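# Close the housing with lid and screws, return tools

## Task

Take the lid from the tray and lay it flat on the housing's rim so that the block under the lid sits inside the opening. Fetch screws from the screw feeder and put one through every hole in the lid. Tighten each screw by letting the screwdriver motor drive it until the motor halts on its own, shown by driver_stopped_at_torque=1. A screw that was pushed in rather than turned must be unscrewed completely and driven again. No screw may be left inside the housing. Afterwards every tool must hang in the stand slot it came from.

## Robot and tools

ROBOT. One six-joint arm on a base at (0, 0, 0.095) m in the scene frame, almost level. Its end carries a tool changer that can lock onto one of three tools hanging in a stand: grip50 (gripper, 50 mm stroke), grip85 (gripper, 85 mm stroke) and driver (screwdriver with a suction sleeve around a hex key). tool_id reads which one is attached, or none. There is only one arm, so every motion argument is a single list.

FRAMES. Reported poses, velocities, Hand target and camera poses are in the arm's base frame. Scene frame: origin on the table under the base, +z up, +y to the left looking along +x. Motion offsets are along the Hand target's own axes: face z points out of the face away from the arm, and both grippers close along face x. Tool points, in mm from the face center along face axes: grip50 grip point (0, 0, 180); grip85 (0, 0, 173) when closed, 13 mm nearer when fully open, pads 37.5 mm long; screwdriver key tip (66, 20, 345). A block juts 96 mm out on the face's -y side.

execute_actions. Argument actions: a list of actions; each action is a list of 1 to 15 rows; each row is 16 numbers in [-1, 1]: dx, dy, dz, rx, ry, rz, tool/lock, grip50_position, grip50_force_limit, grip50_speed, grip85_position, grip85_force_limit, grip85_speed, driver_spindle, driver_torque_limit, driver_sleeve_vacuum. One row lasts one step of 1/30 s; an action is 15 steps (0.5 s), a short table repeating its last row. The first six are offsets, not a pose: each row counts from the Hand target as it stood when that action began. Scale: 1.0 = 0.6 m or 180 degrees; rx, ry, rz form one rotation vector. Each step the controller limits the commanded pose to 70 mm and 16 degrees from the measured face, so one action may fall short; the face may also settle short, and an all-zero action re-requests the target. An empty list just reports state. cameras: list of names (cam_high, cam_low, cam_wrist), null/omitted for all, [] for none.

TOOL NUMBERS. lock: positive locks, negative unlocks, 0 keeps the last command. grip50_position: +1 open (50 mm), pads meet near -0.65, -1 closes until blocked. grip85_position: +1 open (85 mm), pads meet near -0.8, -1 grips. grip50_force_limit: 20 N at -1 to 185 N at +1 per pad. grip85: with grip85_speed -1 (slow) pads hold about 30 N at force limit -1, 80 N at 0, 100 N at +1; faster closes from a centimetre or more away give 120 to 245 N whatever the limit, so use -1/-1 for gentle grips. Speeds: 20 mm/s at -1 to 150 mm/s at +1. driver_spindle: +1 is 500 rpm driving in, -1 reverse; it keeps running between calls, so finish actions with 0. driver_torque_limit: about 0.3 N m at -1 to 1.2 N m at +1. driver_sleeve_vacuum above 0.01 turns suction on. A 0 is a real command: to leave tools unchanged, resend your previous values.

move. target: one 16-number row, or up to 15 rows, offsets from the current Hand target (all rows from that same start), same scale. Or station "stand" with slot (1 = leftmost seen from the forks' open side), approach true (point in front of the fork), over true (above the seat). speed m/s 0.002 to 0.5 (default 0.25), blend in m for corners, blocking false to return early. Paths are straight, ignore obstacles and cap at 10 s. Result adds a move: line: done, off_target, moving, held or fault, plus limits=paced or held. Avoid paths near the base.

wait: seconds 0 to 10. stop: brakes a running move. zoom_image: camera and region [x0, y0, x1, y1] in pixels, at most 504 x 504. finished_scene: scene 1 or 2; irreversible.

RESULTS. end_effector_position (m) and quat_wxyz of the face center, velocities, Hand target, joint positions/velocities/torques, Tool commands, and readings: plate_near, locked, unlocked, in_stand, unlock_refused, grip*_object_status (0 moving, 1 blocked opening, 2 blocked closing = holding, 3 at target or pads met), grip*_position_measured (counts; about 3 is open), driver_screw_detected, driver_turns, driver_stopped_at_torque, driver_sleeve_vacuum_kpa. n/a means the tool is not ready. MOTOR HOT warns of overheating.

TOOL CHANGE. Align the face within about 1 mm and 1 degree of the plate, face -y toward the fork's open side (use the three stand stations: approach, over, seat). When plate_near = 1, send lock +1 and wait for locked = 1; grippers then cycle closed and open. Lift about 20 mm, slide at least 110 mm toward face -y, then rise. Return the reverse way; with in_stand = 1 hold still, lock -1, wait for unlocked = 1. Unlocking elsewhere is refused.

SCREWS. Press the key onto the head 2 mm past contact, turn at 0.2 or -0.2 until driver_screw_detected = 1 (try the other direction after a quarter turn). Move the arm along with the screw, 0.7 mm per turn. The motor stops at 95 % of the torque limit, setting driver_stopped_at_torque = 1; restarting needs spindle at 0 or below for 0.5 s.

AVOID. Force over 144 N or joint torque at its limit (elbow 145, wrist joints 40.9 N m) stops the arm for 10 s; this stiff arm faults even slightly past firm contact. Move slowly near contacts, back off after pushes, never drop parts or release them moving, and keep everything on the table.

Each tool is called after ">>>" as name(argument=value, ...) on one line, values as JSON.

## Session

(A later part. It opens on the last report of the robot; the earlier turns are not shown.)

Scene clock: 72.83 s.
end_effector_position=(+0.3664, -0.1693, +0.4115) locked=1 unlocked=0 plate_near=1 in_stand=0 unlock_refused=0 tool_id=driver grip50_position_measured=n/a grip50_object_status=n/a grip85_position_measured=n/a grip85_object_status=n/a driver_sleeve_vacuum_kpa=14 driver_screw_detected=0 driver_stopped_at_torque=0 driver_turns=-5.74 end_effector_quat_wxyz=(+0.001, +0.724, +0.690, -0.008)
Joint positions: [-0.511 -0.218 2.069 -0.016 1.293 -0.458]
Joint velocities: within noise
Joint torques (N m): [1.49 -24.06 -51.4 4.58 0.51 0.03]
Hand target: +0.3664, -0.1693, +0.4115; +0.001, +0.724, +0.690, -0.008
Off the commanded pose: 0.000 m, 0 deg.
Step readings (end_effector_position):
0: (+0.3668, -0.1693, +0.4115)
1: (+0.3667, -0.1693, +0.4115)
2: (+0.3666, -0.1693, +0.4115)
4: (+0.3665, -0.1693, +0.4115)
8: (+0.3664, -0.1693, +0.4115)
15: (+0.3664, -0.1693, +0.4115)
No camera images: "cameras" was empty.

>>> execute_actions(actions=[[[0,0.00033,0,0,0,0,0,1,-1,-1,1,-1,-1,-0.1,0,1]]], cameras=[])

>>> execute_actions(actions=[[[0,0.00033,0,0,0,0,0,1,-1,-1,1,-1,-1,-0.1,0,1]]], cameras=[])

>>> execute_actions(actions=[[[0,0.00033,0,0,0,0,0,1,-1,-1,1,-1,-1,-0.1,0,1]]], cameras=[])

>>> execute_actions(actions=[[[0,0.00033,0,0,0,0,0,1,-1,-1,1,-1,-1,-0.1,0,1]]], cameras=[])

>>> execute_actions(actions=[[[0,0.00033,0,0,0,0,0,1,-1,-1,1,-1,-1,-0.1,0,1]]], cameras=["cam_wrist"])

Scene clock: 73.77 s.
end_effector_position=(+0.3666, -0.1693, +0.4115) locked=1 unlocked=0 plate_near=1 in_stand=0 unlock_refused=0 tool_id=driver grip50_position_measured=n/a grip50_object_status=n/a grip85_position_measured=n/a grip85_object_status=n/a driver_sleeve_vacuum_kpa=14 driver_screw_detected=0 driver_stopped_at_torque=0 driver_turns=-6.52 end_effector_quat_wxyz=(+0.001, +0.724, +0.690, -0.008)
Joint positions: [-0.511 -0.218 2.069 -0.016 1.293 -0.458]
Joint velocities: within noise
Joint torques (N m): [1.55 -24.01 -51.42 4.59 0.47 -0.03]
Hand target: +0.3666, -0.1693, +0.4115; +0.001, +0.724, +0.690, -0.008
Off the commanded pose: 0.000 m, 0 deg.
Step readings (end_effector_position):
0: (+0.3664, -0.1693, +0.4115)
1: (+0.3664, -0.1693, +0.4115)
2: (+0.3664, -0.1693, +0.4115)
4: (+0.3664, -0.1693, +0.4115)
8: (+0.3665, -0.1693, +0.4115)
15: (+0.3666, -0.1693, +0.4115)
No camera images: "cameras" was empty.

Scene clock: 74.47 s.
end_effector_position=(+0.3668, -0.1693, +0.4115) locked=1 unlocked=0 plate_near=1 in_stand=0 unlock_refused=0 tool_id=driver grip50_position_measured=n/a grip50_object_status=n/a grip85_position_measured=n/a grip85_object_status=n/a driver_sleeve_vacuum_kpa=14 driver_screw_detected=0 driver_stopped_at_torque=0 driver_turns=-7.10 end_effector_quat_wxyz=(+0.001, +0.724, +0.690, -0.008)
Joint positions: [-0.511 -0.217 2.069 -0.016 1.293 -0.458]
Joint velocities: within noise
Joint torques (N m): [1.85 -24.64 -51.33 4.66 0.43 -0.07]
Hand target: +0.3668, -0.1693, +0.4115; +0.001, +0.724, +0.690, -0.008
Off the commanded pose: 0.000 m, 0 deg.
Step readings (end_effector_position):
0: (+0.3666, -0.1693, +0.4115)
1: (+0.3666, -0.1693, +0.4115)
2: (+0.3667, -0.1693, +0.4115)
4: (+0.3668, -0.1693, +0.4115)
8: (+0.3668, -0.1693, +0.4115)
15: (+0.3668, -0.1693, +0.4115)
No camera images: "cameras" was empty.

Scene clock: 75.17 s.
end_effector_position=(+0.3670, -0.1693, +0.4115) locked=1 unlocked=0 plate_near=1 in_stand=0 unlock_refused=0 tool_id=driver grip50_position_measured=n/a grip50_object_status=n/a grip85_position_measured=n/a grip85_object_status=n/a driver_sleeve_vacuum_kpa=14 driver_screw_detected=0 driver_stopped_at_torque=0 driver_turns=-7.68 end_effector_quat_wxyz=(+0.001, +0.724, +0.690, -0.008)
Joint positions: [-0.51 -0.217 2.069 -0.016 1.293 -0.458]
Joint velocities: within noise
Joint torques (N m): [1.46 -24.48 -51.4 4.6 0.48 -0.03]
Hand target: +0.3670, -0.1693, +0.4115; +0.001, +0.724, +0.690, -0.008
Off the commanded pose: 0.000 m, 0 deg.
Step readings (end_effector_position):
0: (+0.3668, -0.1693, +0.4115)
1: (+0.3668, -0.1693, +0.4115)
2: (+0.3669, -0.1693, +0.4115)
4: (+0.3670, -0.1693, +0.4115)
8: (+0.3670, -0.1693, +0.4115)
15: (+0.3670, -0.1693, +0.4115)
No camera images: "cameras" was empty.

Scene clock: 75.87 s.
end_effector_position=(+0.3672, -0.1693, +0.4115) locked=1 unlocked=0 plate_near=1 in_stand=0 unlock_refused=0 tool_id=driver grip50_position_measured=n/a grip50_object_status=n/a grip85_position_measured=n/a grip85_object_status=n/a driver_sleeve_vacuum_kpa=14 driver_screw_detected=0 driver_stopped_at_torque=0 driver_turns=-8.27 end_effector_quat_wxyz=(+0.001, +0.724, +0.690, -0.008)
Joint positions: [-0.51 -0.217 2.068 -0.016 1.293 -0.457]
Joint velocities: within noise
Joint torques (N m): [1.22 -23.93 -51.28 4.61 0.47 -0.03]
Hand target: +0.3672, -0.1693, +0.4115; +0.001, +0.724, +0.690, -0.008
Off the commanded pose: 0.000 m, 0 deg.
Step readings (end_effector_position):
0: (+0.3670, -0.1693, +0.4115)
1: (+0.3670, -0.1693, +0.4115)
2: (+0.3671, -0.1693, +0.4115)
4: (+0.3672, -0.1693, +0.4115)
8: (+0.3672, -0.1693, +0.4115)
15: (+0.3672, -0.1693, +0.4115)
No camera images: "cameras" was empty.

Scene clock: 76.57 s.
end_effector_position=(+0.3674, -0.1694, +0.4115) locked=1 unlocked=0 plate_near=1 in_stand=0 unlock_refused=0 tool_id=driver grip50_position_measured=n/a grip50_object_status=n/a grip85_position_measured=n/a grip85_object_status=n/a driver_sleeve_vacuum_kpa=14 driver_screw_detected=0 driver_stopped_at_torque=0 driver_turns=-8.85 end_effector_quat_wxyz=(+0.001, +0.724, +0.690, -0.008)
Joint positions: [-0.51 -0.216 2.068 -0.016 1.293 -0.457]
Joint velocities: within noise
Joint torques (N m): [1.58 -24.22 -51.44 4.65 0.46 -0.03]
Hand target: +0.3674, -0.1694, +0.4115; +0.001, +0.724, +0.690, -0.008
Off the commanded pose: 0.000 m, 0 deg.
Step readings (end_effector_position):
0: (+0.3672, -0.1693, +0.4115)
1: (+0.3672, -0.1693, +0.4115)
2: (+0.3673, -0.1693, +0.4115)
4: (+0.3674, -0.1694, +0.4115)
8: (+0.3674, -0.1694, +0.4115)
15: (+0.3674, -0.1694, +0.4115)
Images, in order (width x height): cam_wrist 896x504.

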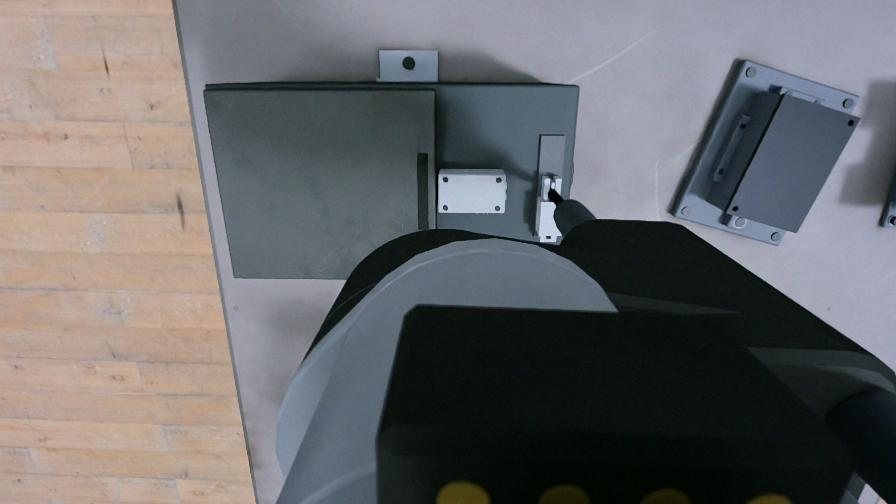

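>>> zoom_image(camera="cam_wrist", region=[530, 170, 575, 215])

Scaled by 11.200 from the camera's 896x504 image, which has a finer 1280x720 frame.

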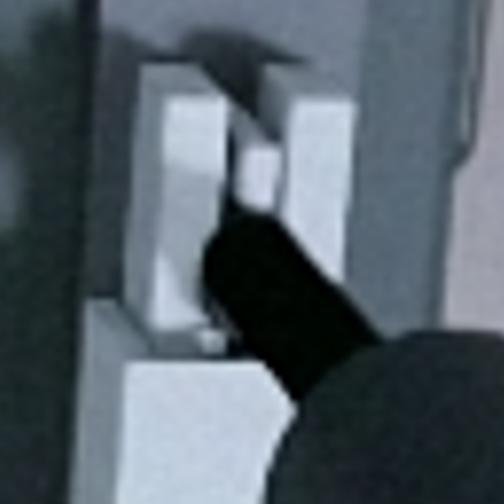

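>>> execute_actions(actions=[[[0,0.0004,0,0,0,0,0,1,-1,-1,1,-1,-1,-0.1,0,1]]], cameras=[])

>>> execute_actions(actions=[[[0,0.0004,0,0,0,0,0,1,-1,-1,1,-1,-1,-0.1,0,1]]], cameras=[])

>>> execute_actions(actions=[[[0,0.0004,0,0,0,0,0,1,-1,-1,1,-1,-1,-0.1,0,1]]], cameras=["cam_wrist"])

>>> zoom_image(camera="cam_wrist", region=[530, 170, 575, 215])

Scene clock: 77.57 s.
end_effector_position=(+0.3677, -0.1694, +0.4115) locked=1 unlocked=0 plate_near=1 in_stand=0 unlock_refused=0 tool_id=driver grip50_position_measured=n/a grip50_object_status=n/a grip85_position_measured=n/a grip85_object_status=n/a driver_sleeve_vacuum_kpa=14 driver_screw_detected=0 driver_stopped_at_torque=0 driver_turns=-9.68 end_effector_quat_wxyz=(+0.001, +0.724, +0.690, -0.008)
Joint positions: [-0.51 -0.216 2.068 -0.016 1.293 -0.457]
Joint velocities: within noise
Joint torques (N m): [1.39 -24.47 -51.39 4.65 0.43 -0.03]
Hand target: +0.3677, -0.1694, +0.4115; +0.001, +0.724, +0.690, -0.008
Off the commanded pose: 0.000 m, 0 deg.
Step readings (end_effector_position):
0: (+0.3674, -0.1694, +0.4115)
1: (+0.3674, -0.1694, +0.4115)
2: (+0.3675, -0.1694, +0.4115)
4: (+0.3676, -0.1694, +0.4115)
8: (+0.3677, -0.1694, +0.4115)
15: (+0.3677, -0.1694, +0.4115)
No camera images: "cameras" was empty.

Scene clock: 78.27 s.
end_effector_position=(+0.3679, -0.1694, +0.4115) locked=1 unlocked=0 plate_near=1 in_stand=0 unlock_refused=0 tool_id=driver grip50_position_measured=n/a grip50_object_status=n/a grip85_position_measured=n/a grip85_object_status=n/a driver_sleeve_vacuum_kpa=14 driver_screw_detected=0 driver_stopped_at_torque=0 driver_turns=-10.27 end_effector_quat_wxyz=(+0.001, +0.724, +0.690, -0.008)
Joint positions: [-0.51 -0.216 2.068 -0.016 1.293 -0.457]
Joint velocities: within noise
Joint torques (N m): [1.34 -24.78 -51.46 4.57 0.4 0.02]
Hand target: +0.3679, -0.1694, +0.4115; +0.001, +0.724, +0.690, -0.008
Off the commanded pose: 0.000 m, 0 deg.
Step readings (end_effector_position):
0: (+0.3677, -0.1694, +0.4115)
1: (+0.3677, -0.1694, +0.4115)
2: (+0.3678, -0.1694, +0.4115)
4: (+0.3679, -0.1694, +0.4115)
8: (+0.3679, -0.1694, +0.4115)
15: (+0.3679, -0.1694, +0.4115)
No camera images: "cameras" was empty.

Scene clock: 78.97 s.
end_effector_position=(+0.3681, -0.1694, +0.4115) locked=1 unlocked=0 plate_near=1 in_stand=0 unlock_refused=0 tool_id=driver grip50_position_measured=n/a grip50_object_status=n/a grip85_position_measured=n/a grip85_object_status=n/a driver_sleeve_vacuum_kpa=14 driver_screw_detected=0 driver_stopped_at_torque=0 driver_turns=-10.85 end_effector_quat_wxyz=(+0.001, +0.724, +0.690, -0.008)
Joint positions: [-0.509 -0.215 2.067 -0.016 1.293 -0.456]
Joint velocities: within noise
Joint torques (N m): [1.52 -24.47 -51.33 4.66 0.39 -0.05]
Hand target: +0.3681, -0.1694, +0.4115; +0.001, +0.724, +0.690, -0.008
Off the commanded pose: 0.000 m, 0 deg.
Step readings (end_effector_position):
0: (+0.3679, -0.1694, +0.4115)
1: (+0.3679, -0.1694, +0.4115)
2: (+0.3680, -0.1694, +0.4115)
4: (+0.3681, -0.1694, +0.4115)
8: (+0.3681, -0.1694, +0.4115)
15: (+0.3681, -0.1694, +0.4115)
Images, in order (width x height): cam_wrist 896x504.

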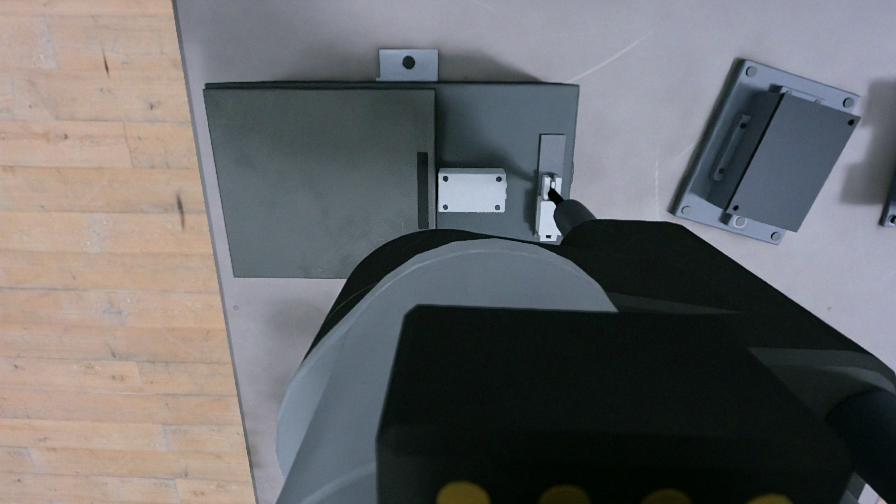

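Scaled by 11.200 from the camera's 896x504 image, which has a finer 1280x720 frame.

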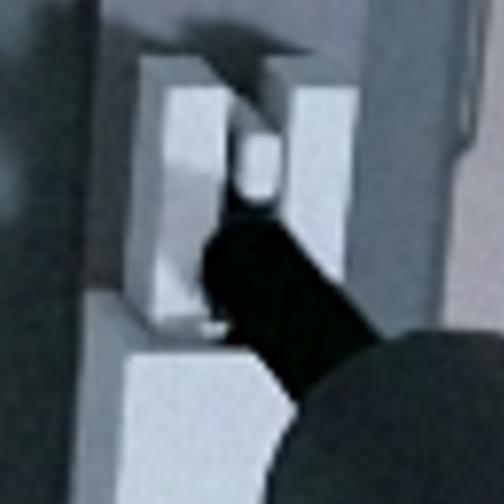

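>>> execute_actions(actions=[[[0,-0.0025,0,0,0,0,0,1,-1,-1,1,-1,-1,-0.1,0,1]],[[0,0,0.0012,0,0,0,0,1,-1,-1,1,-1,-1,-0.1,0,1]]], cameras=[])

>>> execute_actions(actions=[[[0,0.00025,0.0006,0,0,0,0,1,-1,-1,1,-1,-1,-0.1,0,1]]], cameras=[])

>>> execute_actions(actions=[[[0,0.00025,0,0,0,0,0,1,-1,-1,1,-1,-1,-0.1,0,1]]], cameras=[])

>>> execute_actions(actions=[[[0,0.00025,0,0,0,0,0,1,-1,-1,1,-1,-1,-0.1,0,1]]], cameras=[])

>>> execute_actions(actions=[[[0,0.00025,0,0,0,0,0,1,-1,-1,1,-1,-1,-0.1,0,1]]], cameras=[])

Scene clock: 80.57 s.
end_effector_position=(+0.3666, -0.1693, +0.4108) locked=1 unlocked=0 plate_near=1 in_stand=0 unlock_refused=0 tool_id=driver grip50_position_measured=n/a grip50_object_status=n/a grip85_position_measured=n/a grip85_object_status=n/a driver_sleeve_vacuum_kpa=14 driver_screw_detected=0 driver_stopped_at_torque=0 driver_turns=-12.18 end_effector_quat_wxyz=(+0.001, +0.724, +0.690, -0.008)
Joint positions: [-0.511 -0.217 2.07 -0.016 1.292 -0.458]
Joint velocities: within noise
Joint torques (N m): [1.54 -24.03 -50.88 4.65 0.42 -0.03]
Hand target: +0.3666, -0.1693, +0.4108; +0.001, +0.724, +0.690, -0.008
Off the commanded pose: 0.000 m, 0 deg.
Step readings (end_effector_position):
0: (+0.3681, -0.1694, +0.4115)
1: (+0.3681, -0.1694, +0.4115)
2: (+0.3677, -0.1694, +0.4116)
4: (+0.3670, -0.1694, +0.4116)
8: (+0.3668, -0.1693, +0.4115)
15: (+0.3666, -0.1693, +0.4115)
16: (+0.3666, -0.1693, +0.4115)
17: (+0.3665, -0.1692, +0.4113)
19: (+0.3665, -0.1692, +0.4110)
23: (+0.3666, -0.1693, +0.4109)
30: (+0.3666, -0.1693, +0.4108)
No camera images: "cameras" was empty.

Scene clock: 81.27 s.
end_effector_position=(+0.3668, -0.1693, +0.4104) locked=1 unlocked=0 plate_near=1 in_stand=0 unlock_refused=0 tool_id=driver grip50_position_measured=n/a grip50_object_status=n/a grip85_position_measured=n/a grip85_object_status=n/a driver_sleeve_vacuum_kpa=14 driver_screw_detected=0 driver_stopped_at_torque=0 driver_turns=-12.77 end_effector_quat_wxyz=(+0.001, +0.724, +0.690, -0.008)
Joint positions: [-0.511 -0.217 2.071 -0.016 1.291 -0.458]
Joint velocities: within noise
Joint torques (N m): [1.56 -23.95 -50.8 4.65 0.48 -0.05]
Hand target: +0.3668, -0.1693, +0.4104; +0.001, +0.724, +0.690, -0.008
Off the commanded pose: 0.000 m, 0 deg.
Step readings (end_effector_position):
0: (+0.3666, -0.1693, +0.4108)
1: (+0.3666, -0.1693, +0.4108)
2: (+0.3667, -0.1694, +0.4107)
4: (+0.3667, -0.1694, +0.4105)
8: (+0.3668, -0.1694, +0.4104)
15: (+0.3668, -0.1694, +0.4104)
No camera images: "cameras" was empty.

Scene clock: 81.97 s.
end_effector_position=(+0.3669, -0.1693, +0.4104) locked=1 unlocked=0 plate_near=1 in_stand=0 unlock_refused=0 tool_id=driver grip50_position_measured=n/a grip50_object_status=n/a grip85_position_measured=n/a grip85_object_status=n/a driver_sleeve_vacuum_kpa=14 driver_screw_detected=0 driver_stopped_at_torque=0 driver_turns=-13.35 end_effector_quat_wxyz=(+0.001, +0.724, +0.690, -0.008)
Joint positions: [-0.511 -0.217 2.07 -0.016 1.291 -0.458]
Joint velocities: within noise
Joint torques (N m): [1.57 -23.84 -50.89 4.6 0.45 0.02]
Hand target: +0.3669, -0.1693, +0.4104; +0.001, +0.724, +0.690, -0.008
Off the commanded pose: 0.000 m, 0 deg.
Step readings (end_effector_position):
0: (+0.3668, -0.1693, +0.4104)
1: (+0.3668, -0.1693, +0.4104)
2: (+0.3668, -0.1693, +0.4104)
4: (+0.3669, -0.1693, +0.4103)
8: (+0.3669, -0.1693, +0.4103)
15: (+0.3669, -0.1693, +0.4104)
No camera images: "cameras" was empty.

Scene clock: 82.67 s.
end_effector_position=(+0.3671, -0.1694, +0.4104) locked=1 unlocked=0 plate_near=1 in_stand=0 unlock_refused=0 tool_id=driver grip50_position_measured=n/a grip50_object_status=n/a grip85_position_measured=n/a grip85_object_status=n/a driver_sleeve_vacuum_kpa=14 driver_screw_detected=0 driver_stopped_at_torque=0 driver_turns=-13.93 end_effector_quat_wxyz=(+0.001, +0.724, +0.690, -0.008)
Joint positions: [-0.51 -0.216 2.07 -0.016 1.291 -0.458]
Joint velocities: within noise
Joint torques (N m): [1.69 -23.81 -50.98 4.63 0.47 0.01]
Hand target: +0.3671, -0.1694, +0.4104; +0.001, +0.724, +0.690, -0.008
Off the commanded pose: 0.000 m, 0 deg.
Step readings (end_effector_position):
0: (+0.3669, -0.1693, +0.4104)
1: (+0.3669, -0.1693, +0.4104)
2: (+0.3670, -0.1693, +0.4104)
4: (+0.3671, -0.1693, +0.4104)
8: (+0.3671, -0.1694, +0.4104)
15: (+0.3671, -0.1694, +0.4104)
No camera images: "cameras" was empty.

Scene clock: 83.37 s.
end_effector_position=(+0.3672, -0.1694, +0.4104) locked=1 unlocked=0 plate_near=1 in_stand=0 unlock_refused=0 tool_id=driver grip50_position_measured=n/a grip50_object_status=n/a grip85_position_measured=n/a grip85_object_status=n/a driver_sleeve_vacuum_kpa=14 driver_screw_detected=0 driver_stopped_at_torque=0 driver_turns=-14.52 end_effector_quat_wxyz=(+0.001, +0.724, +0.690, -0.008)
Joint positions: [-0.51 -0.216 2.07 -0.016 1.291 -0.457]
Joint velocities: within noise
Joint torques (N m): [1.58 -24.5 -50.89 4.61 0.47 -0.01]
Hand target: +0.3672, -0.1694, +0.4104; +0.001, +0.724, +0.690, -0.008
Off the commanded pose: 0.000 m, 0 deg.
Step readings (end_effector_position):
0: (+0.3671, -0.1694, +0.4104)
1: (+0.3671, -0.1694, +0.4104)
2: (+0.3671, -0.1693, +0.4104)
4: (+0.3672, -0.1694, +0.4104)
8: (+0.3672, -0.1694, +0.4104)
15: (+0.3672, -0.1694, +0.4104)
No camera images: "cameras" was empty.

>>> execute_actions(actions=[[[0,0,0,0,0,0,0,1,-1,-1,1,-1,-1,0,0,1]]], cameras=["cam_wrist"])

>>> zoom_image(camera="cam_wrist", region=[480, 120, 620, 260])

Scene clock: 84.77 s.
end_effector_position=(+0.3672, -0.1694, +0.4104) locked=1 unlocked=0 plate_near=1 in_stand=0 unlock_refused=0 tool_id=driver grip50_position_measured=n/a grip50_object_status=n/a grip85_position_measured=n/a grip85_object_status=n/a driver_sleeve_vacuum_kpa=14 driver_screw_detected=0 driver_stopped_at_torque=0 driver_turns=-15.10 end_effector_quat_wxyz=(+0.001, +0.724, +0.690, -0.008)
Joint positions: [-0.51 -0.216 2.07 -0.016 1.291 -0.457]
Joint velocities: within noise
Joint torques (N m): [1.35 -24.03 -51.07 4.55 0.41 -0.01]
Hand target: +0.3672, -0.1694, +0.4104; +0.001, +0.724, +0.690, -0.008
Off the commanded pose: 0.000 m, 0 deg.
Step readings (end_effector_position):
0: (+0.3672, -0.1694, +0.4104)
1: (+0.3672, -0.1694, +0.4104)
2: (+0.3672, -0.1694, +0.4104)
4: (+0.3672, -0.1694, +0.4104)
8: (+0.3672, -0.1694, +0.4104)
15: (+0.3672, -0.1694, +0.4104)
Images, in order (width x height): cam_wrist 896x504.

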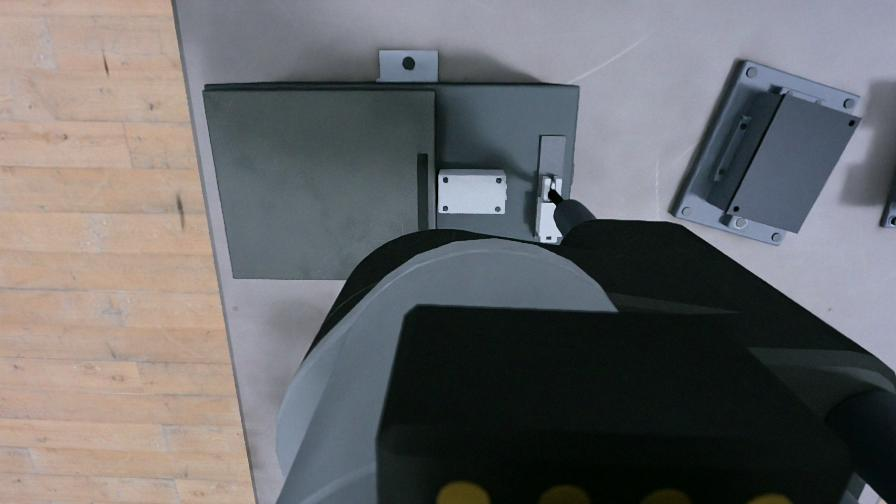

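Scaled by 3.600 from the camera's 896x504 image, which has a finer 1280x720 frame.

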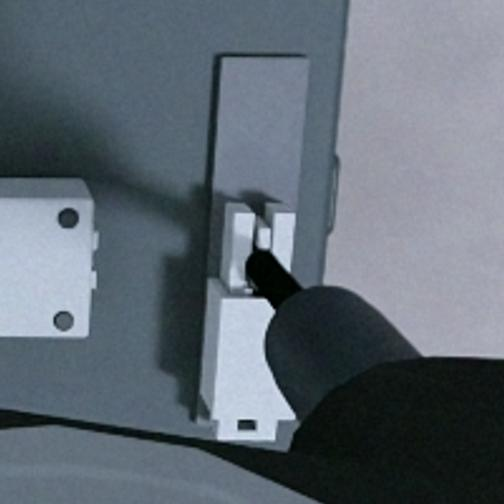

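>>> move(target=[0,0,-0.0243,0,0,0,0,1,-1,-1,1,-1,-1,0,0,1], speed=0.03, cameras=["cam_wrist"])

>>> zoom_image(camera="cam_wrist", region=[525, 160, 585, 220])

Scene clock: 85.60 s.
end_effector_position=(+0.3674, -0.1692, +0.4250) locked=1 unlocked=0 plate_near=1 in_stand=0 unlock_refused=0 tool_id=driver grip50_position_measured=n/a grip50_object_status=n/a grip85_position_measured=n/a grip85_object_status=n/a driver_sleeve_vacuum_kpa=14 driver_screw_detected=0 driver_stopped_at_torque=0 driver_turns=-15.10 end_effector_quat_wxyz=(+0.001, +0.724, +0.690, -0.008)
Joint positions: [-0.51 -0.223 2.048 -0.016 1.32 -0.457]
Joint velocities: within noise
Joint torques (N m): [1.69 -26.09 -54.62 4.95 0.44 0.01]
Hand target: +0.3674, -0.1692, +0.4250; +0.001, +0.724, +0.690, -0.008
Off the commanded pose: 0.000 m, 0 deg.
move: done
Images, in order (width x height): cam_wrist 896x504.

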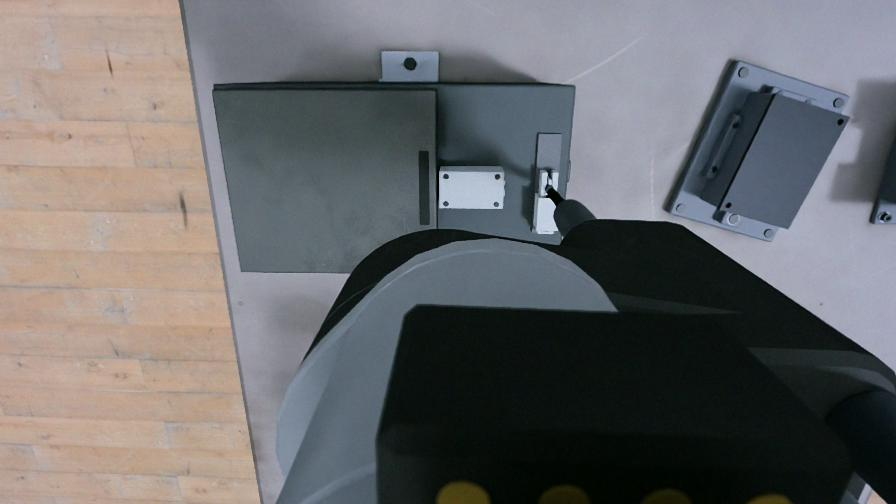

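Scaled by 8.400 from the camera's 896x504 image, which has a finer 1280x720 frame.

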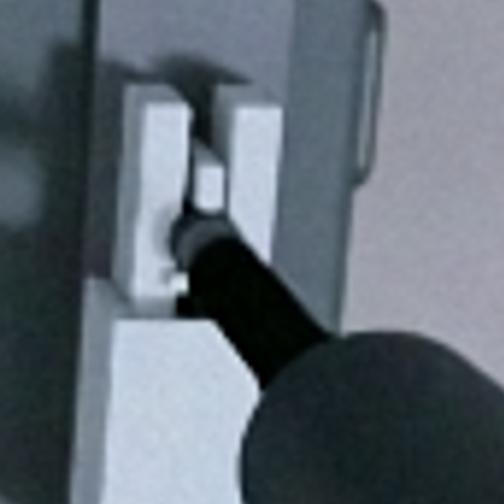

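>>> move(target=[0.0005,0.0133,0,0,0,0,0,1,-1,-1,1,-1,-1,0,0,0], speed=0.03, cameras=["cam_wrist"])

>>> zoom_image(camera="cam_wrist", region=[520, 150, 580, 210])

Scene clock: 87.53 s.
end_effector_position=(+0.3754, -0.1693, +0.4249) locked=1 unlocked=0 plate_near=1 in_stand=0 unlock_refused=0 tool_id=driver grip50_position_measured=n/a grip50_object_status=n/a grip85_position_measured=n/a grip85_object_status=n/a driver_sleeve_vacuum_kpa=0 driver_screw_detected=0 driver_stopped_at_torque=0 driver_turns=-15.10 end_effector_quat_wxyz=(+0.001, +0.724, +0.690, -0.008)
Joint positions: [-0.5 -0.21 2.039 -0.016 1.316 -0.448]
Joint velocities: within noise
Joint torques (N m): [1.17 -27.4 -54.68 4.9 0.48 -0.01]
Hand target: +0.3754, -0.1693, +0.4249; +0.001, +0.724, +0.690, -0.008
Off the commanded pose: 0.000 m, 0 deg.
move: done
Images, in order (width x height): cam_wrist 896x504.

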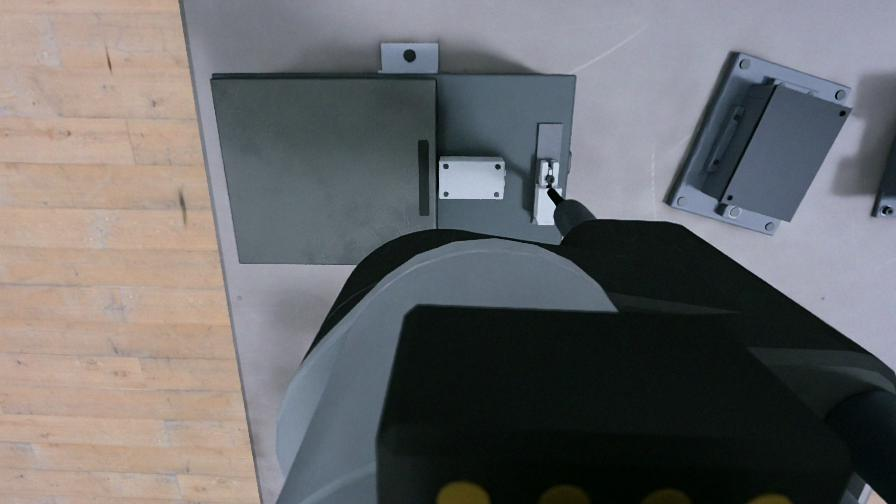

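Scaled by 8.400 from the camera's 896x504 image, which has a finer 1280x720 frame.

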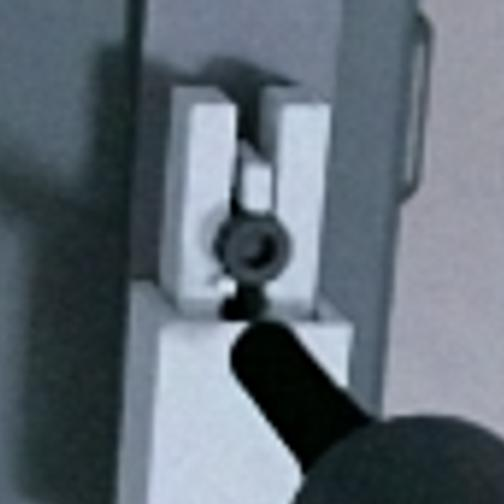

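>>> move(target=[0.0010,-0.0116,0,0,0,0,0,1,-1,-1,1,-1,-1,0,0,1], speed=0.03, cameras=["cam_wrist"])

>>> zoom_image(camera="cam_wrist", region=[520, 150, 580, 210])

Scene clock: 88.97 s.
end_effector_position=(+0.3684, -0.1683, +0.4250) locked=1 unlocked=0 plate_near=1 in_stand=0 unlock_refused=0 tool_id=driver grip50_position_measured=n/a grip50_object_status=n/a grip85_position_measured=n/a grip85_object_status=n/a driver_sleeve_vacuum_kpa=14 driver_screw_detected=0 driver_stopped_at_torque=0 driver_turns=-15.10 end_effector_quat_wxyz=(+0.001, +0.724, +0.690, -0.008)
Joint positions: [-0.507 -0.222 2.047 -0.016 1.319 -0.454]
Joint velocities: within noise
Joint torques (N m): [1.41 -26.24 -54.5 4.88 0.43 0.03]
Hand target: +0.3684, -0.1683, +0.4250; +0.001, +0.724, +0.690, -0.008
Off the commanded pose: 0.000 m, 0 deg.
move: done
Images, in order (width x height): cam_wrist 896x504.

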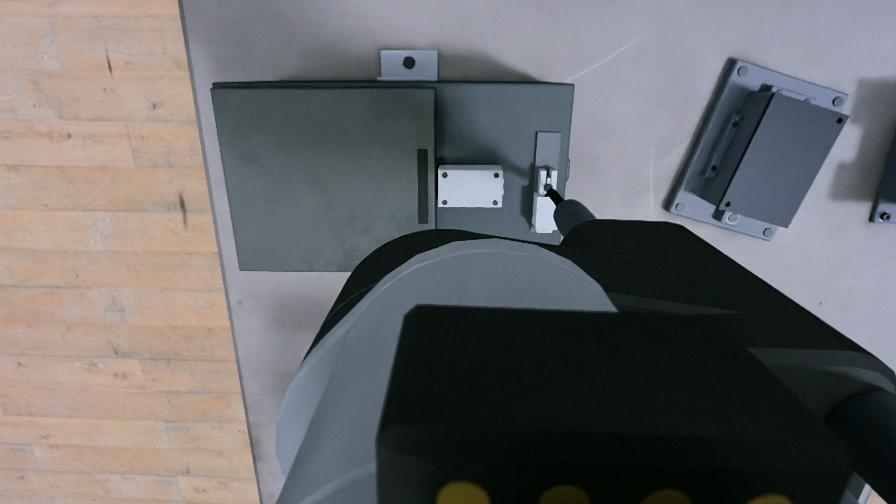

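Scaled by 8.400 from the camera's 896x504 image, which has a finer 1280x720 frame.

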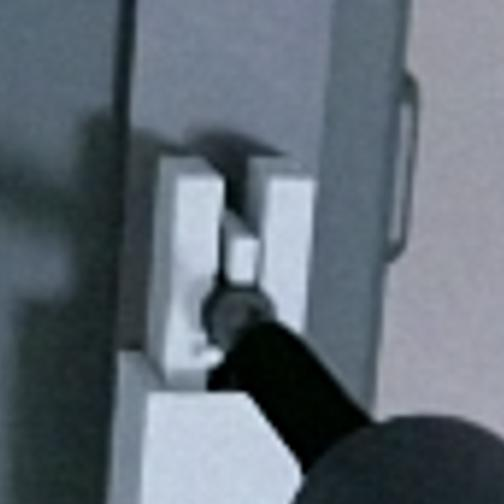

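>>> move(target=[-0.0003,-0.0007,0.0133,0,0,0,0,1,-1,-1,1,-1,-1,0,0,1], speed=0.02, cameras=["cam_wrist"])

>>> zoom_image(camera="cam_wrist", region=[520, 150, 580, 210])

Scene clock: 89.80 s.
end_effector_position=(+0.3679, -0.1686, +0.4170) locked=1 unlocked=0 plate_near=1 in_stand=0 unlock_refused=0 tool_id=driver grip50_position_measured=n/a grip50_object_status=n/a grip85_position_measured=n/a grip85_object_status=n/a driver_sleeve_vacuum_kpa=14 driver_screw_detected=0 driver_stopped_at_torque=0 driver_turns=-15.10 end_effector_quat_wxyz=(+0.001, +0.724, +0.690, -0.008)
Joint positions: [-0.508 -0.219 2.06 -0.016 1.304 -0.455]
Joint velocities: within noise
Joint torques (N m): [1.33 -26.57 -54.44 4.83 0.5 0]
Hand target: +0.3679, -0.1686, +0.4170; +0.001, +0.724, +0.690, -0.008
Off the commanded pose: 0.000 m, 0 deg.
move: done
Images, in order (width x height): cam_wrist 896x504.

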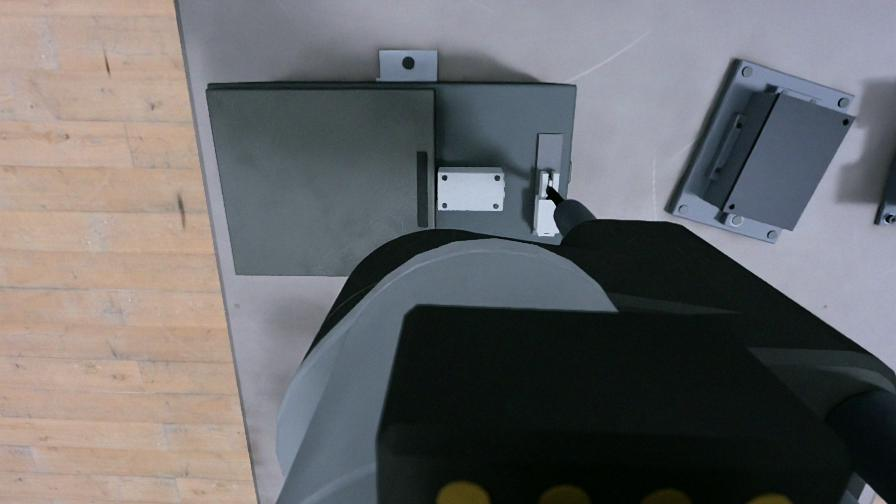

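Scaled by 8.400 from the camera's 896x504 image, which has a finer 1280x720 frame.

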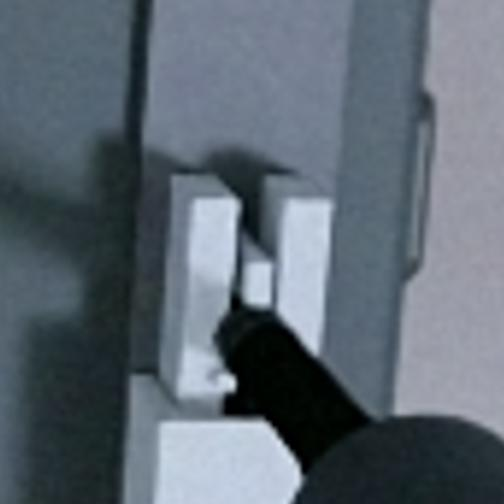

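>>> execute_actions(actions=[[[0,0,0.0042,0,0,0,0,1,-1,-1,1,-1,-1,-0.1,0,1]],[[0,0,0.0042,0,0,0,0,1,-1,-1,1,-1,-1,-0.1,0,1]],[[0,0,0.0017,0,0,0,0,1,-1,-1,1,-1,-1,-0.1,0,1]]], cameras=["cam_wrist"])

>>> zoom_image(camera="cam_wrist", region=[520, 160, 580, 220])

Scene clock: 92.10 s.
end_effector_position=(+0.3679, -0.1687, +0.4110) locked=1 unlocked=0 plate_near=1 in_stand=0 unlock_refused=0 tool_id=driver grip50_position_measured=n/a grip50_object_status=n/a grip85_position_measured=n/a grip85_object_status=n/a driver_sleeve_vacuum_kpa=40 driver_screw_detected=1 driver_stopped_at_torque=0 driver_turns=-16.51 end_effector_quat_wxyz=(+0.001, +0.724, +0.690, -0.008)
Joint positions: [-0.508 -0.216 2.069 -0.016 1.292 -0.455]
Joint velocities: within noise
Joint torques (N m): [1.03 -24.72 -51.69 4.37 0.5 0.02]
Hand target: +0.3679, -0.1687, +0.4110; +0.001, +0.724, +0.690, -0.008
Off the commanded pose: 0.000 m, 0 deg.
Step readings (end_effector_position):
0: (+0.3679, -0.1686, +0.4170)
1: (+0.3679, -0.1686, +0.4170)
2: (+0.3680, -0.1686, +0.4157)
4: (+0.3679, -0.1686, +0.4145)
8: (+0.3679, -0.1686, +0.4145)
15: (+0.3679, -0.1686, +0.4145)
16: (+0.3679, -0.1686, +0.4145)
17: (+0.3679, -0.1687, +0.4133)
19: (+0.3679, -0.1686, +0.4121)
23: (+0.3679, -0.1687, +0.4120)
30: (+0.3679, -0.1687, +0.4120)
31: (+0.3679, -0.1687, +0.4120)
32: (+0.3679, -0.1687, +0.4115)
34: (+0.3679, -0.1687, +0.4110)
38: (+0.3679, -0.1687, +0.4110)
45: (+0.3679, -0.1687, +0.4110)
Images, in order (width x height): cam_wrist 896x504.

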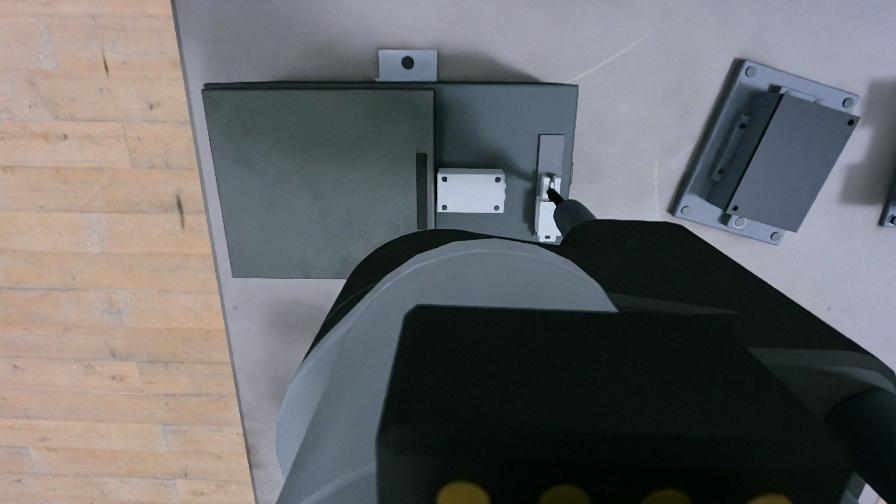

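Scaled by 8.400 from the camera's 896x504 image, which has a finer 1280x720 frame.

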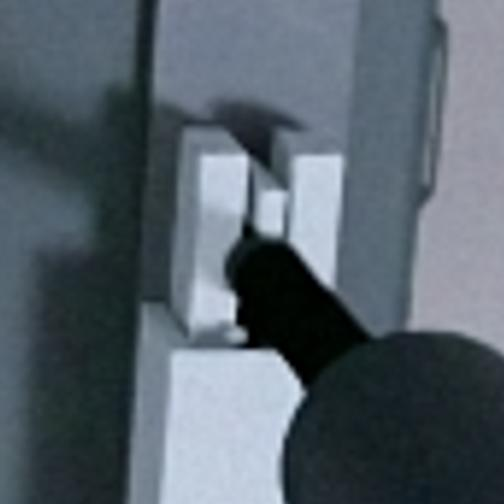

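>>> execute_actions(actions=[[[0,0,0,0,0,0,0,1,-1,-1,1,-1,-1,0,0,1]],[[0,0,-0.005,0,0,0,0,1,-1,-1,1,-1,-1,0,0,1]]], cameras=[])

>>> move(target=[0,0,-0.015,0,0,0,0,1,-1,-1,1,-1,-1,0,0,1], speed=0.02, cameras=[])

>>> move(target=[0,0,-0.05,0,0,0,0,1,-1,-1,1,-1,-1,0,0,1], speed=0.08, cameras=["cam_wrist"])

>>> zoom_image(camera="cam_wrist", region=[500, 140, 600, 240])

Scene clock: 93.47 s.
end_effector_position=(+0.3679, -0.1686, +0.4140) locked=1 unlocked=0 plate_near=1 in_stand=0 unlock_refused=0 tool_id=driver grip50_position_measured=n/a grip50_object_status=n/a grip85_position_measured=n/a grip85_object_status=n/a driver_sleeve_vacuum_kpa=39 driver_screw_detected=1 driver_stopped_at_torque=0 driver_turns=-16.65 end_effector_quat_wxyz=(+0.001, +0.724, +0.690, -0.008)
Joint positions: [-0.508 -0.217 2.064 -0.016 1.298 -0.455]
Joint velocities: within noise
Joint torques (N m): [1.1 -26.45 -54.36 4.87 0.44 -0.04]
Hand target: +0.3679, -0.1686, +0.4140; +0.001, +0.724, +0.690, -0.008
Off the commanded pose: 0.000 m, 0 deg.
Step readings (end_effector_position):
0: (+0.3679, -0.1687, +0.4110)
1: (+0.3679, -0.1687, +0.4110)
2: (+0.3679, -0.1687, +0.4110)
4: (+0.3679, -0.1687, +0.4110)
8: (+0.3679, -0.1687, +0.4110)
15: (+0.3679, -0.1687, +0.4110)
16: (+0.3679, -0.1687, +0.4110)
17: (+0.3679, -0.1687, +0.4118)
19: (+0.3679, -0.1687, +0.4135)
23: (+0.3679, -0.1687, +0.4138)
30: (+0.3679, -0.1687, +0.4140)
No camera images: "cameras" was empty.

Scene clock: 94.17 s.
end_effector_position=(+0.3680, -0.1685, +0.4230) locked=1 unlocked=0 plate_near=1 in_stand=0 unlock_refused=0 tool_id=driver grip50_position_measured=n/a grip50_object_status=n/a grip85_position_measured=n/a grip85_object_status=n/a driver_sleeve_vacuum_kpa=39 driver_screw_detected=1 driver_stopped_at_torque=0 driver_turns=-16.65 end_effector_quat_wxyz=(+0.001, +0.724, +0.690, -0.008)
Joint positions: [-0.508 -0.222 2.051 -0.016 1.316 -0.455]
Joint velocities: within noise
Joint torques (N m): [1.19 -26.16 -54.57 4.82 0.43 -0.07]
Hand target: +0.3680, -0.1685, +0.4230; +0.001, +0.724, +0.690, -0.008
Off the commanded pose: 0.000 m, 0 deg.
move: done
No camera images: "cameras" was empty.

Scene clock: 94.90 s.
end_effector_position=(+0.3683, -0.1682, +0.4529) locked=1 unlocked=0 plate_near=1 in_stand=0 unlock_refused=0 tool_id=driver grip50_position_measured=n/a grip50_object_status=n/a grip85_position_measured=n/a grip85_object_status=n/a driver_sleeve_vacuum_kpa=40 driver_screw_detected=1 driver_stopped_at_torque=0 driver_turns=-16.65 end_effector_quat_wxyz=(+0.001, +0.724, +0.690, -0.008)
Joint positions: [-0.506 -0.234 2.005 -0.016 1.374 -0.455]
Joint velocities: within noise
Joint torques (N m): [1.7 -25.34 -55.08 4.89 0.48 0]
Hand target: +0.3683, -0.1682, +0.4530; +0.001, +0.724, +0.690, -0.008
Off the commanded pose: 0.000 m, 0 deg.
move: done
Images, in order (width x height): cam_wrist 896x504.

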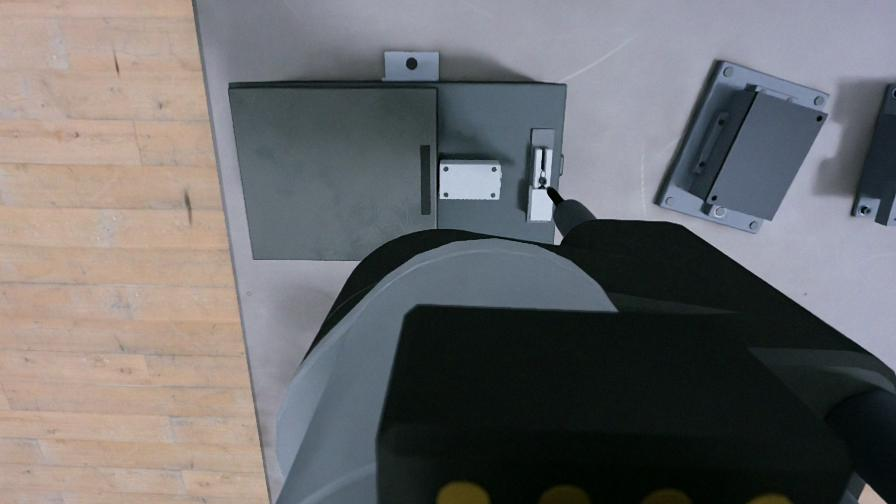

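Scaled by 5.040 from the camera's 896x504 image, which has a finer 1280x720 frame.

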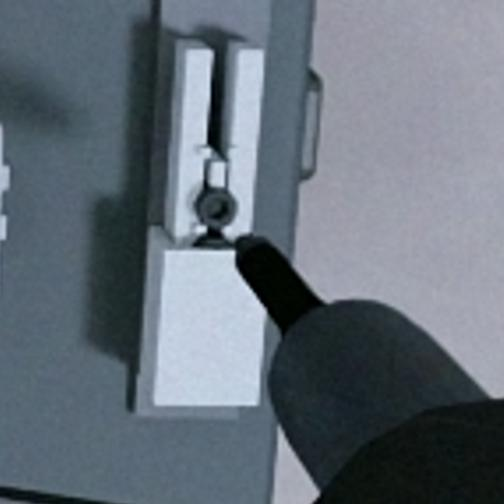

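>>> move(target=[0.5002,-0.0882,-0.0057,0,0,0,0,1,-1,-1,1,-1,-1,0,0,1], speed=0.25, cameras=["cam_wrist"])

>>> zoom_image(camera="cam_wrist", region=[500, 140, 600, 240])

Scene clock: 96.77 s.
end_effector_position=(+0.3300, +0.1342, +0.4532) locked=1 unlocked=0 plate_near=1 in_stand=0 unlock_refused=0 tool_id=driver grip50_position_measured=n/a grip50_object_status=n/a grip85_position_measured=n/a grip85_object_status=n/a driver_sleeve_vacuum_kpa=40 driver_screw_detected=1 driver_stopped_at_torque=0 driver_turns=-16.65 end_effector_quat_wxyz=(+0.001, +0.724, +0.690, -0.008)
Joint positions: [0.294 -0.317 2.062 -0.008 1.41 0.344]
Joint velocities: within noise
Joint torques (N m): [0.91 -15.91 -56.38 4.78 -0.17 -0.02]
Hand target: +0.3300, +0.1342, +0.4532; +0.001, +0.724, +0.690, -0.008
Off the commanded pose: 0.000 m, 0 deg.
move: done
Images, in order (width x height): cam_wrist 896x504.

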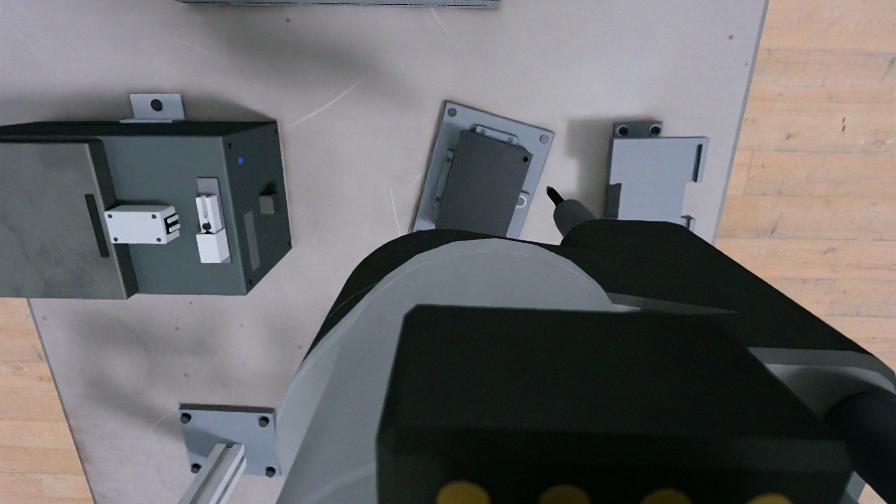

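Scaled by 5.040 from the camera's 896x504 image, which has a finer 1280x720 frame.

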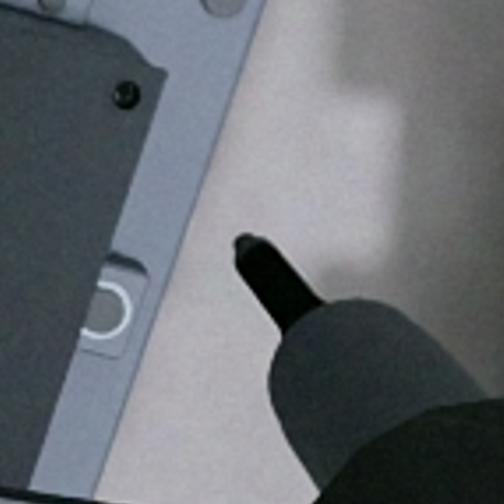

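>>> zoom_image(camera="cam_wrist", region=[515, 155, 575, 215])

Scaled by 8.400 from the camera's 896x504 image, which has a finer 1280x720 frame.

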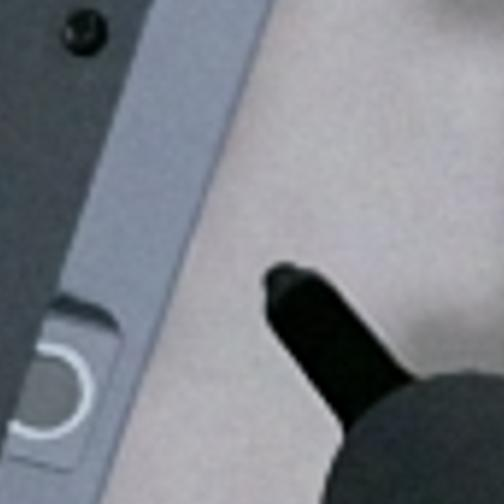

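>>> move(target=[0.0019,0.002,0.197,0,0,0,0,1,-1,-1,1,-1,-1,0,0,1], speed=0.15, cameras=["cam_wrist"])

>>> zoom_image(camera="cam_wrist", region=[515, 155, 575, 215])

Scene clock: 98.27 s.
end_effector_position=(+0.3300, +0.1339, +0.3350) locked=1 unlocked=0 plate_near=1 in_stand=0 unlock_refused=0 tool_id=driver grip50_position_measured=n/a grip50_object_status=n/a grip85_position_measured=n/a grip85_object_status=n/a driver_sleeve_vacuum_kpa=40 driver_screw_detected=1 driver_stopped_at_torque=0 driver_turns=-16.65 end_effector_quat_wxyz=(+0.001, +0.724, +0.690, -0.008)
Joint positions: [0.293 -0.251 2.239 -0.009 1.167 0.345]
Joint velocities: within noise
Joint torques (N m): [0.63 -19.45 -52.59 4.4 -0.11 0.04]
Hand target: +0.3300, +0.1339, +0.3350; +0.001, +0.724, +0.690, -0.008
Off the commanded pose: 0.000 m, 0 deg.
move: done
Images, in order (width x height): cam_wrist 896x504.

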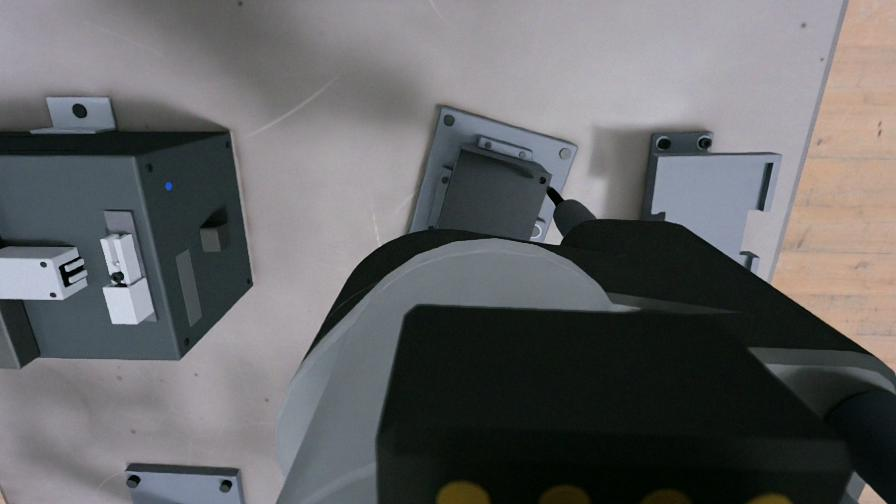

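Scaled by 8.400 from the camera's 896x504 image, which has a finer 1280x720 frame.

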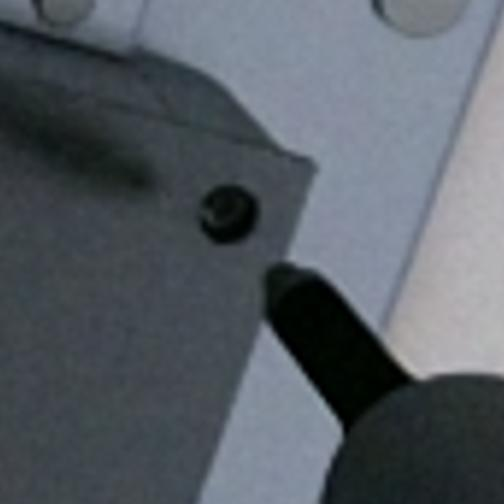

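>>> move(target=[-0.0006,-0.0003,0.04,0,0,0,0,1,-1,-1,1,-1,-1,0,0,1], speed=0.05, cameras=["cam_wrist"])

>>> zoom_image(camera="cam_wrist", region=[520, 160, 580, 220])

Scene clock: 99.30 s.
end_effector_position=(+0.3296, +0.1332, +0.3110) locked=1 unlocked=0 plate_near=1 in_stand=0 unlock_refused=0 tool_id=driver grip50_position_measured=n/a grip50_object_status=n/a grip85_position_measured=n/a grip85_object_status=n/a driver_sleeve_vacuum_kpa=40 driver_screw_detected=1 driver_stopped_at_torque=0 driver_turns=-16.65 end_effector_quat_wxyz=(+0.001, +0.724, +0.690, -0.008)
Joint positions: [0.291 -0.231 2.272 -0.009 1.113 0.344]
Joint velocities: within noise
Joint torques (N m): [0.53 -18.99 -48.8 3.96 -0.23 -0.01]
Hand target: +0.3296, +0.1332, +0.3110; +0.001, +0.724, +0.690, -0.008
Off the commanded pose: 0.000 m, 0 deg.
move: done
Images, in order (width x height): cam_wrist 896x504.

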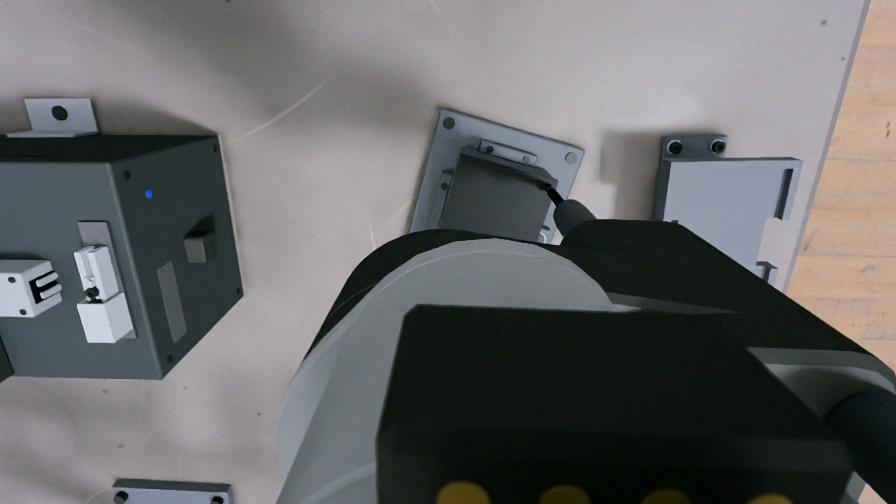

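Scaled by 8.400 from the camera's 896x504 image, which has a finer 1280x720 frame.

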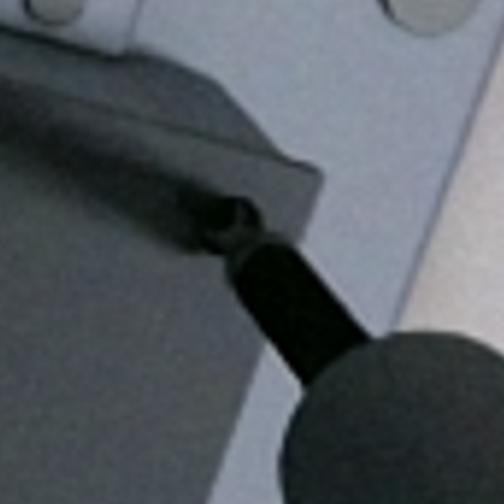

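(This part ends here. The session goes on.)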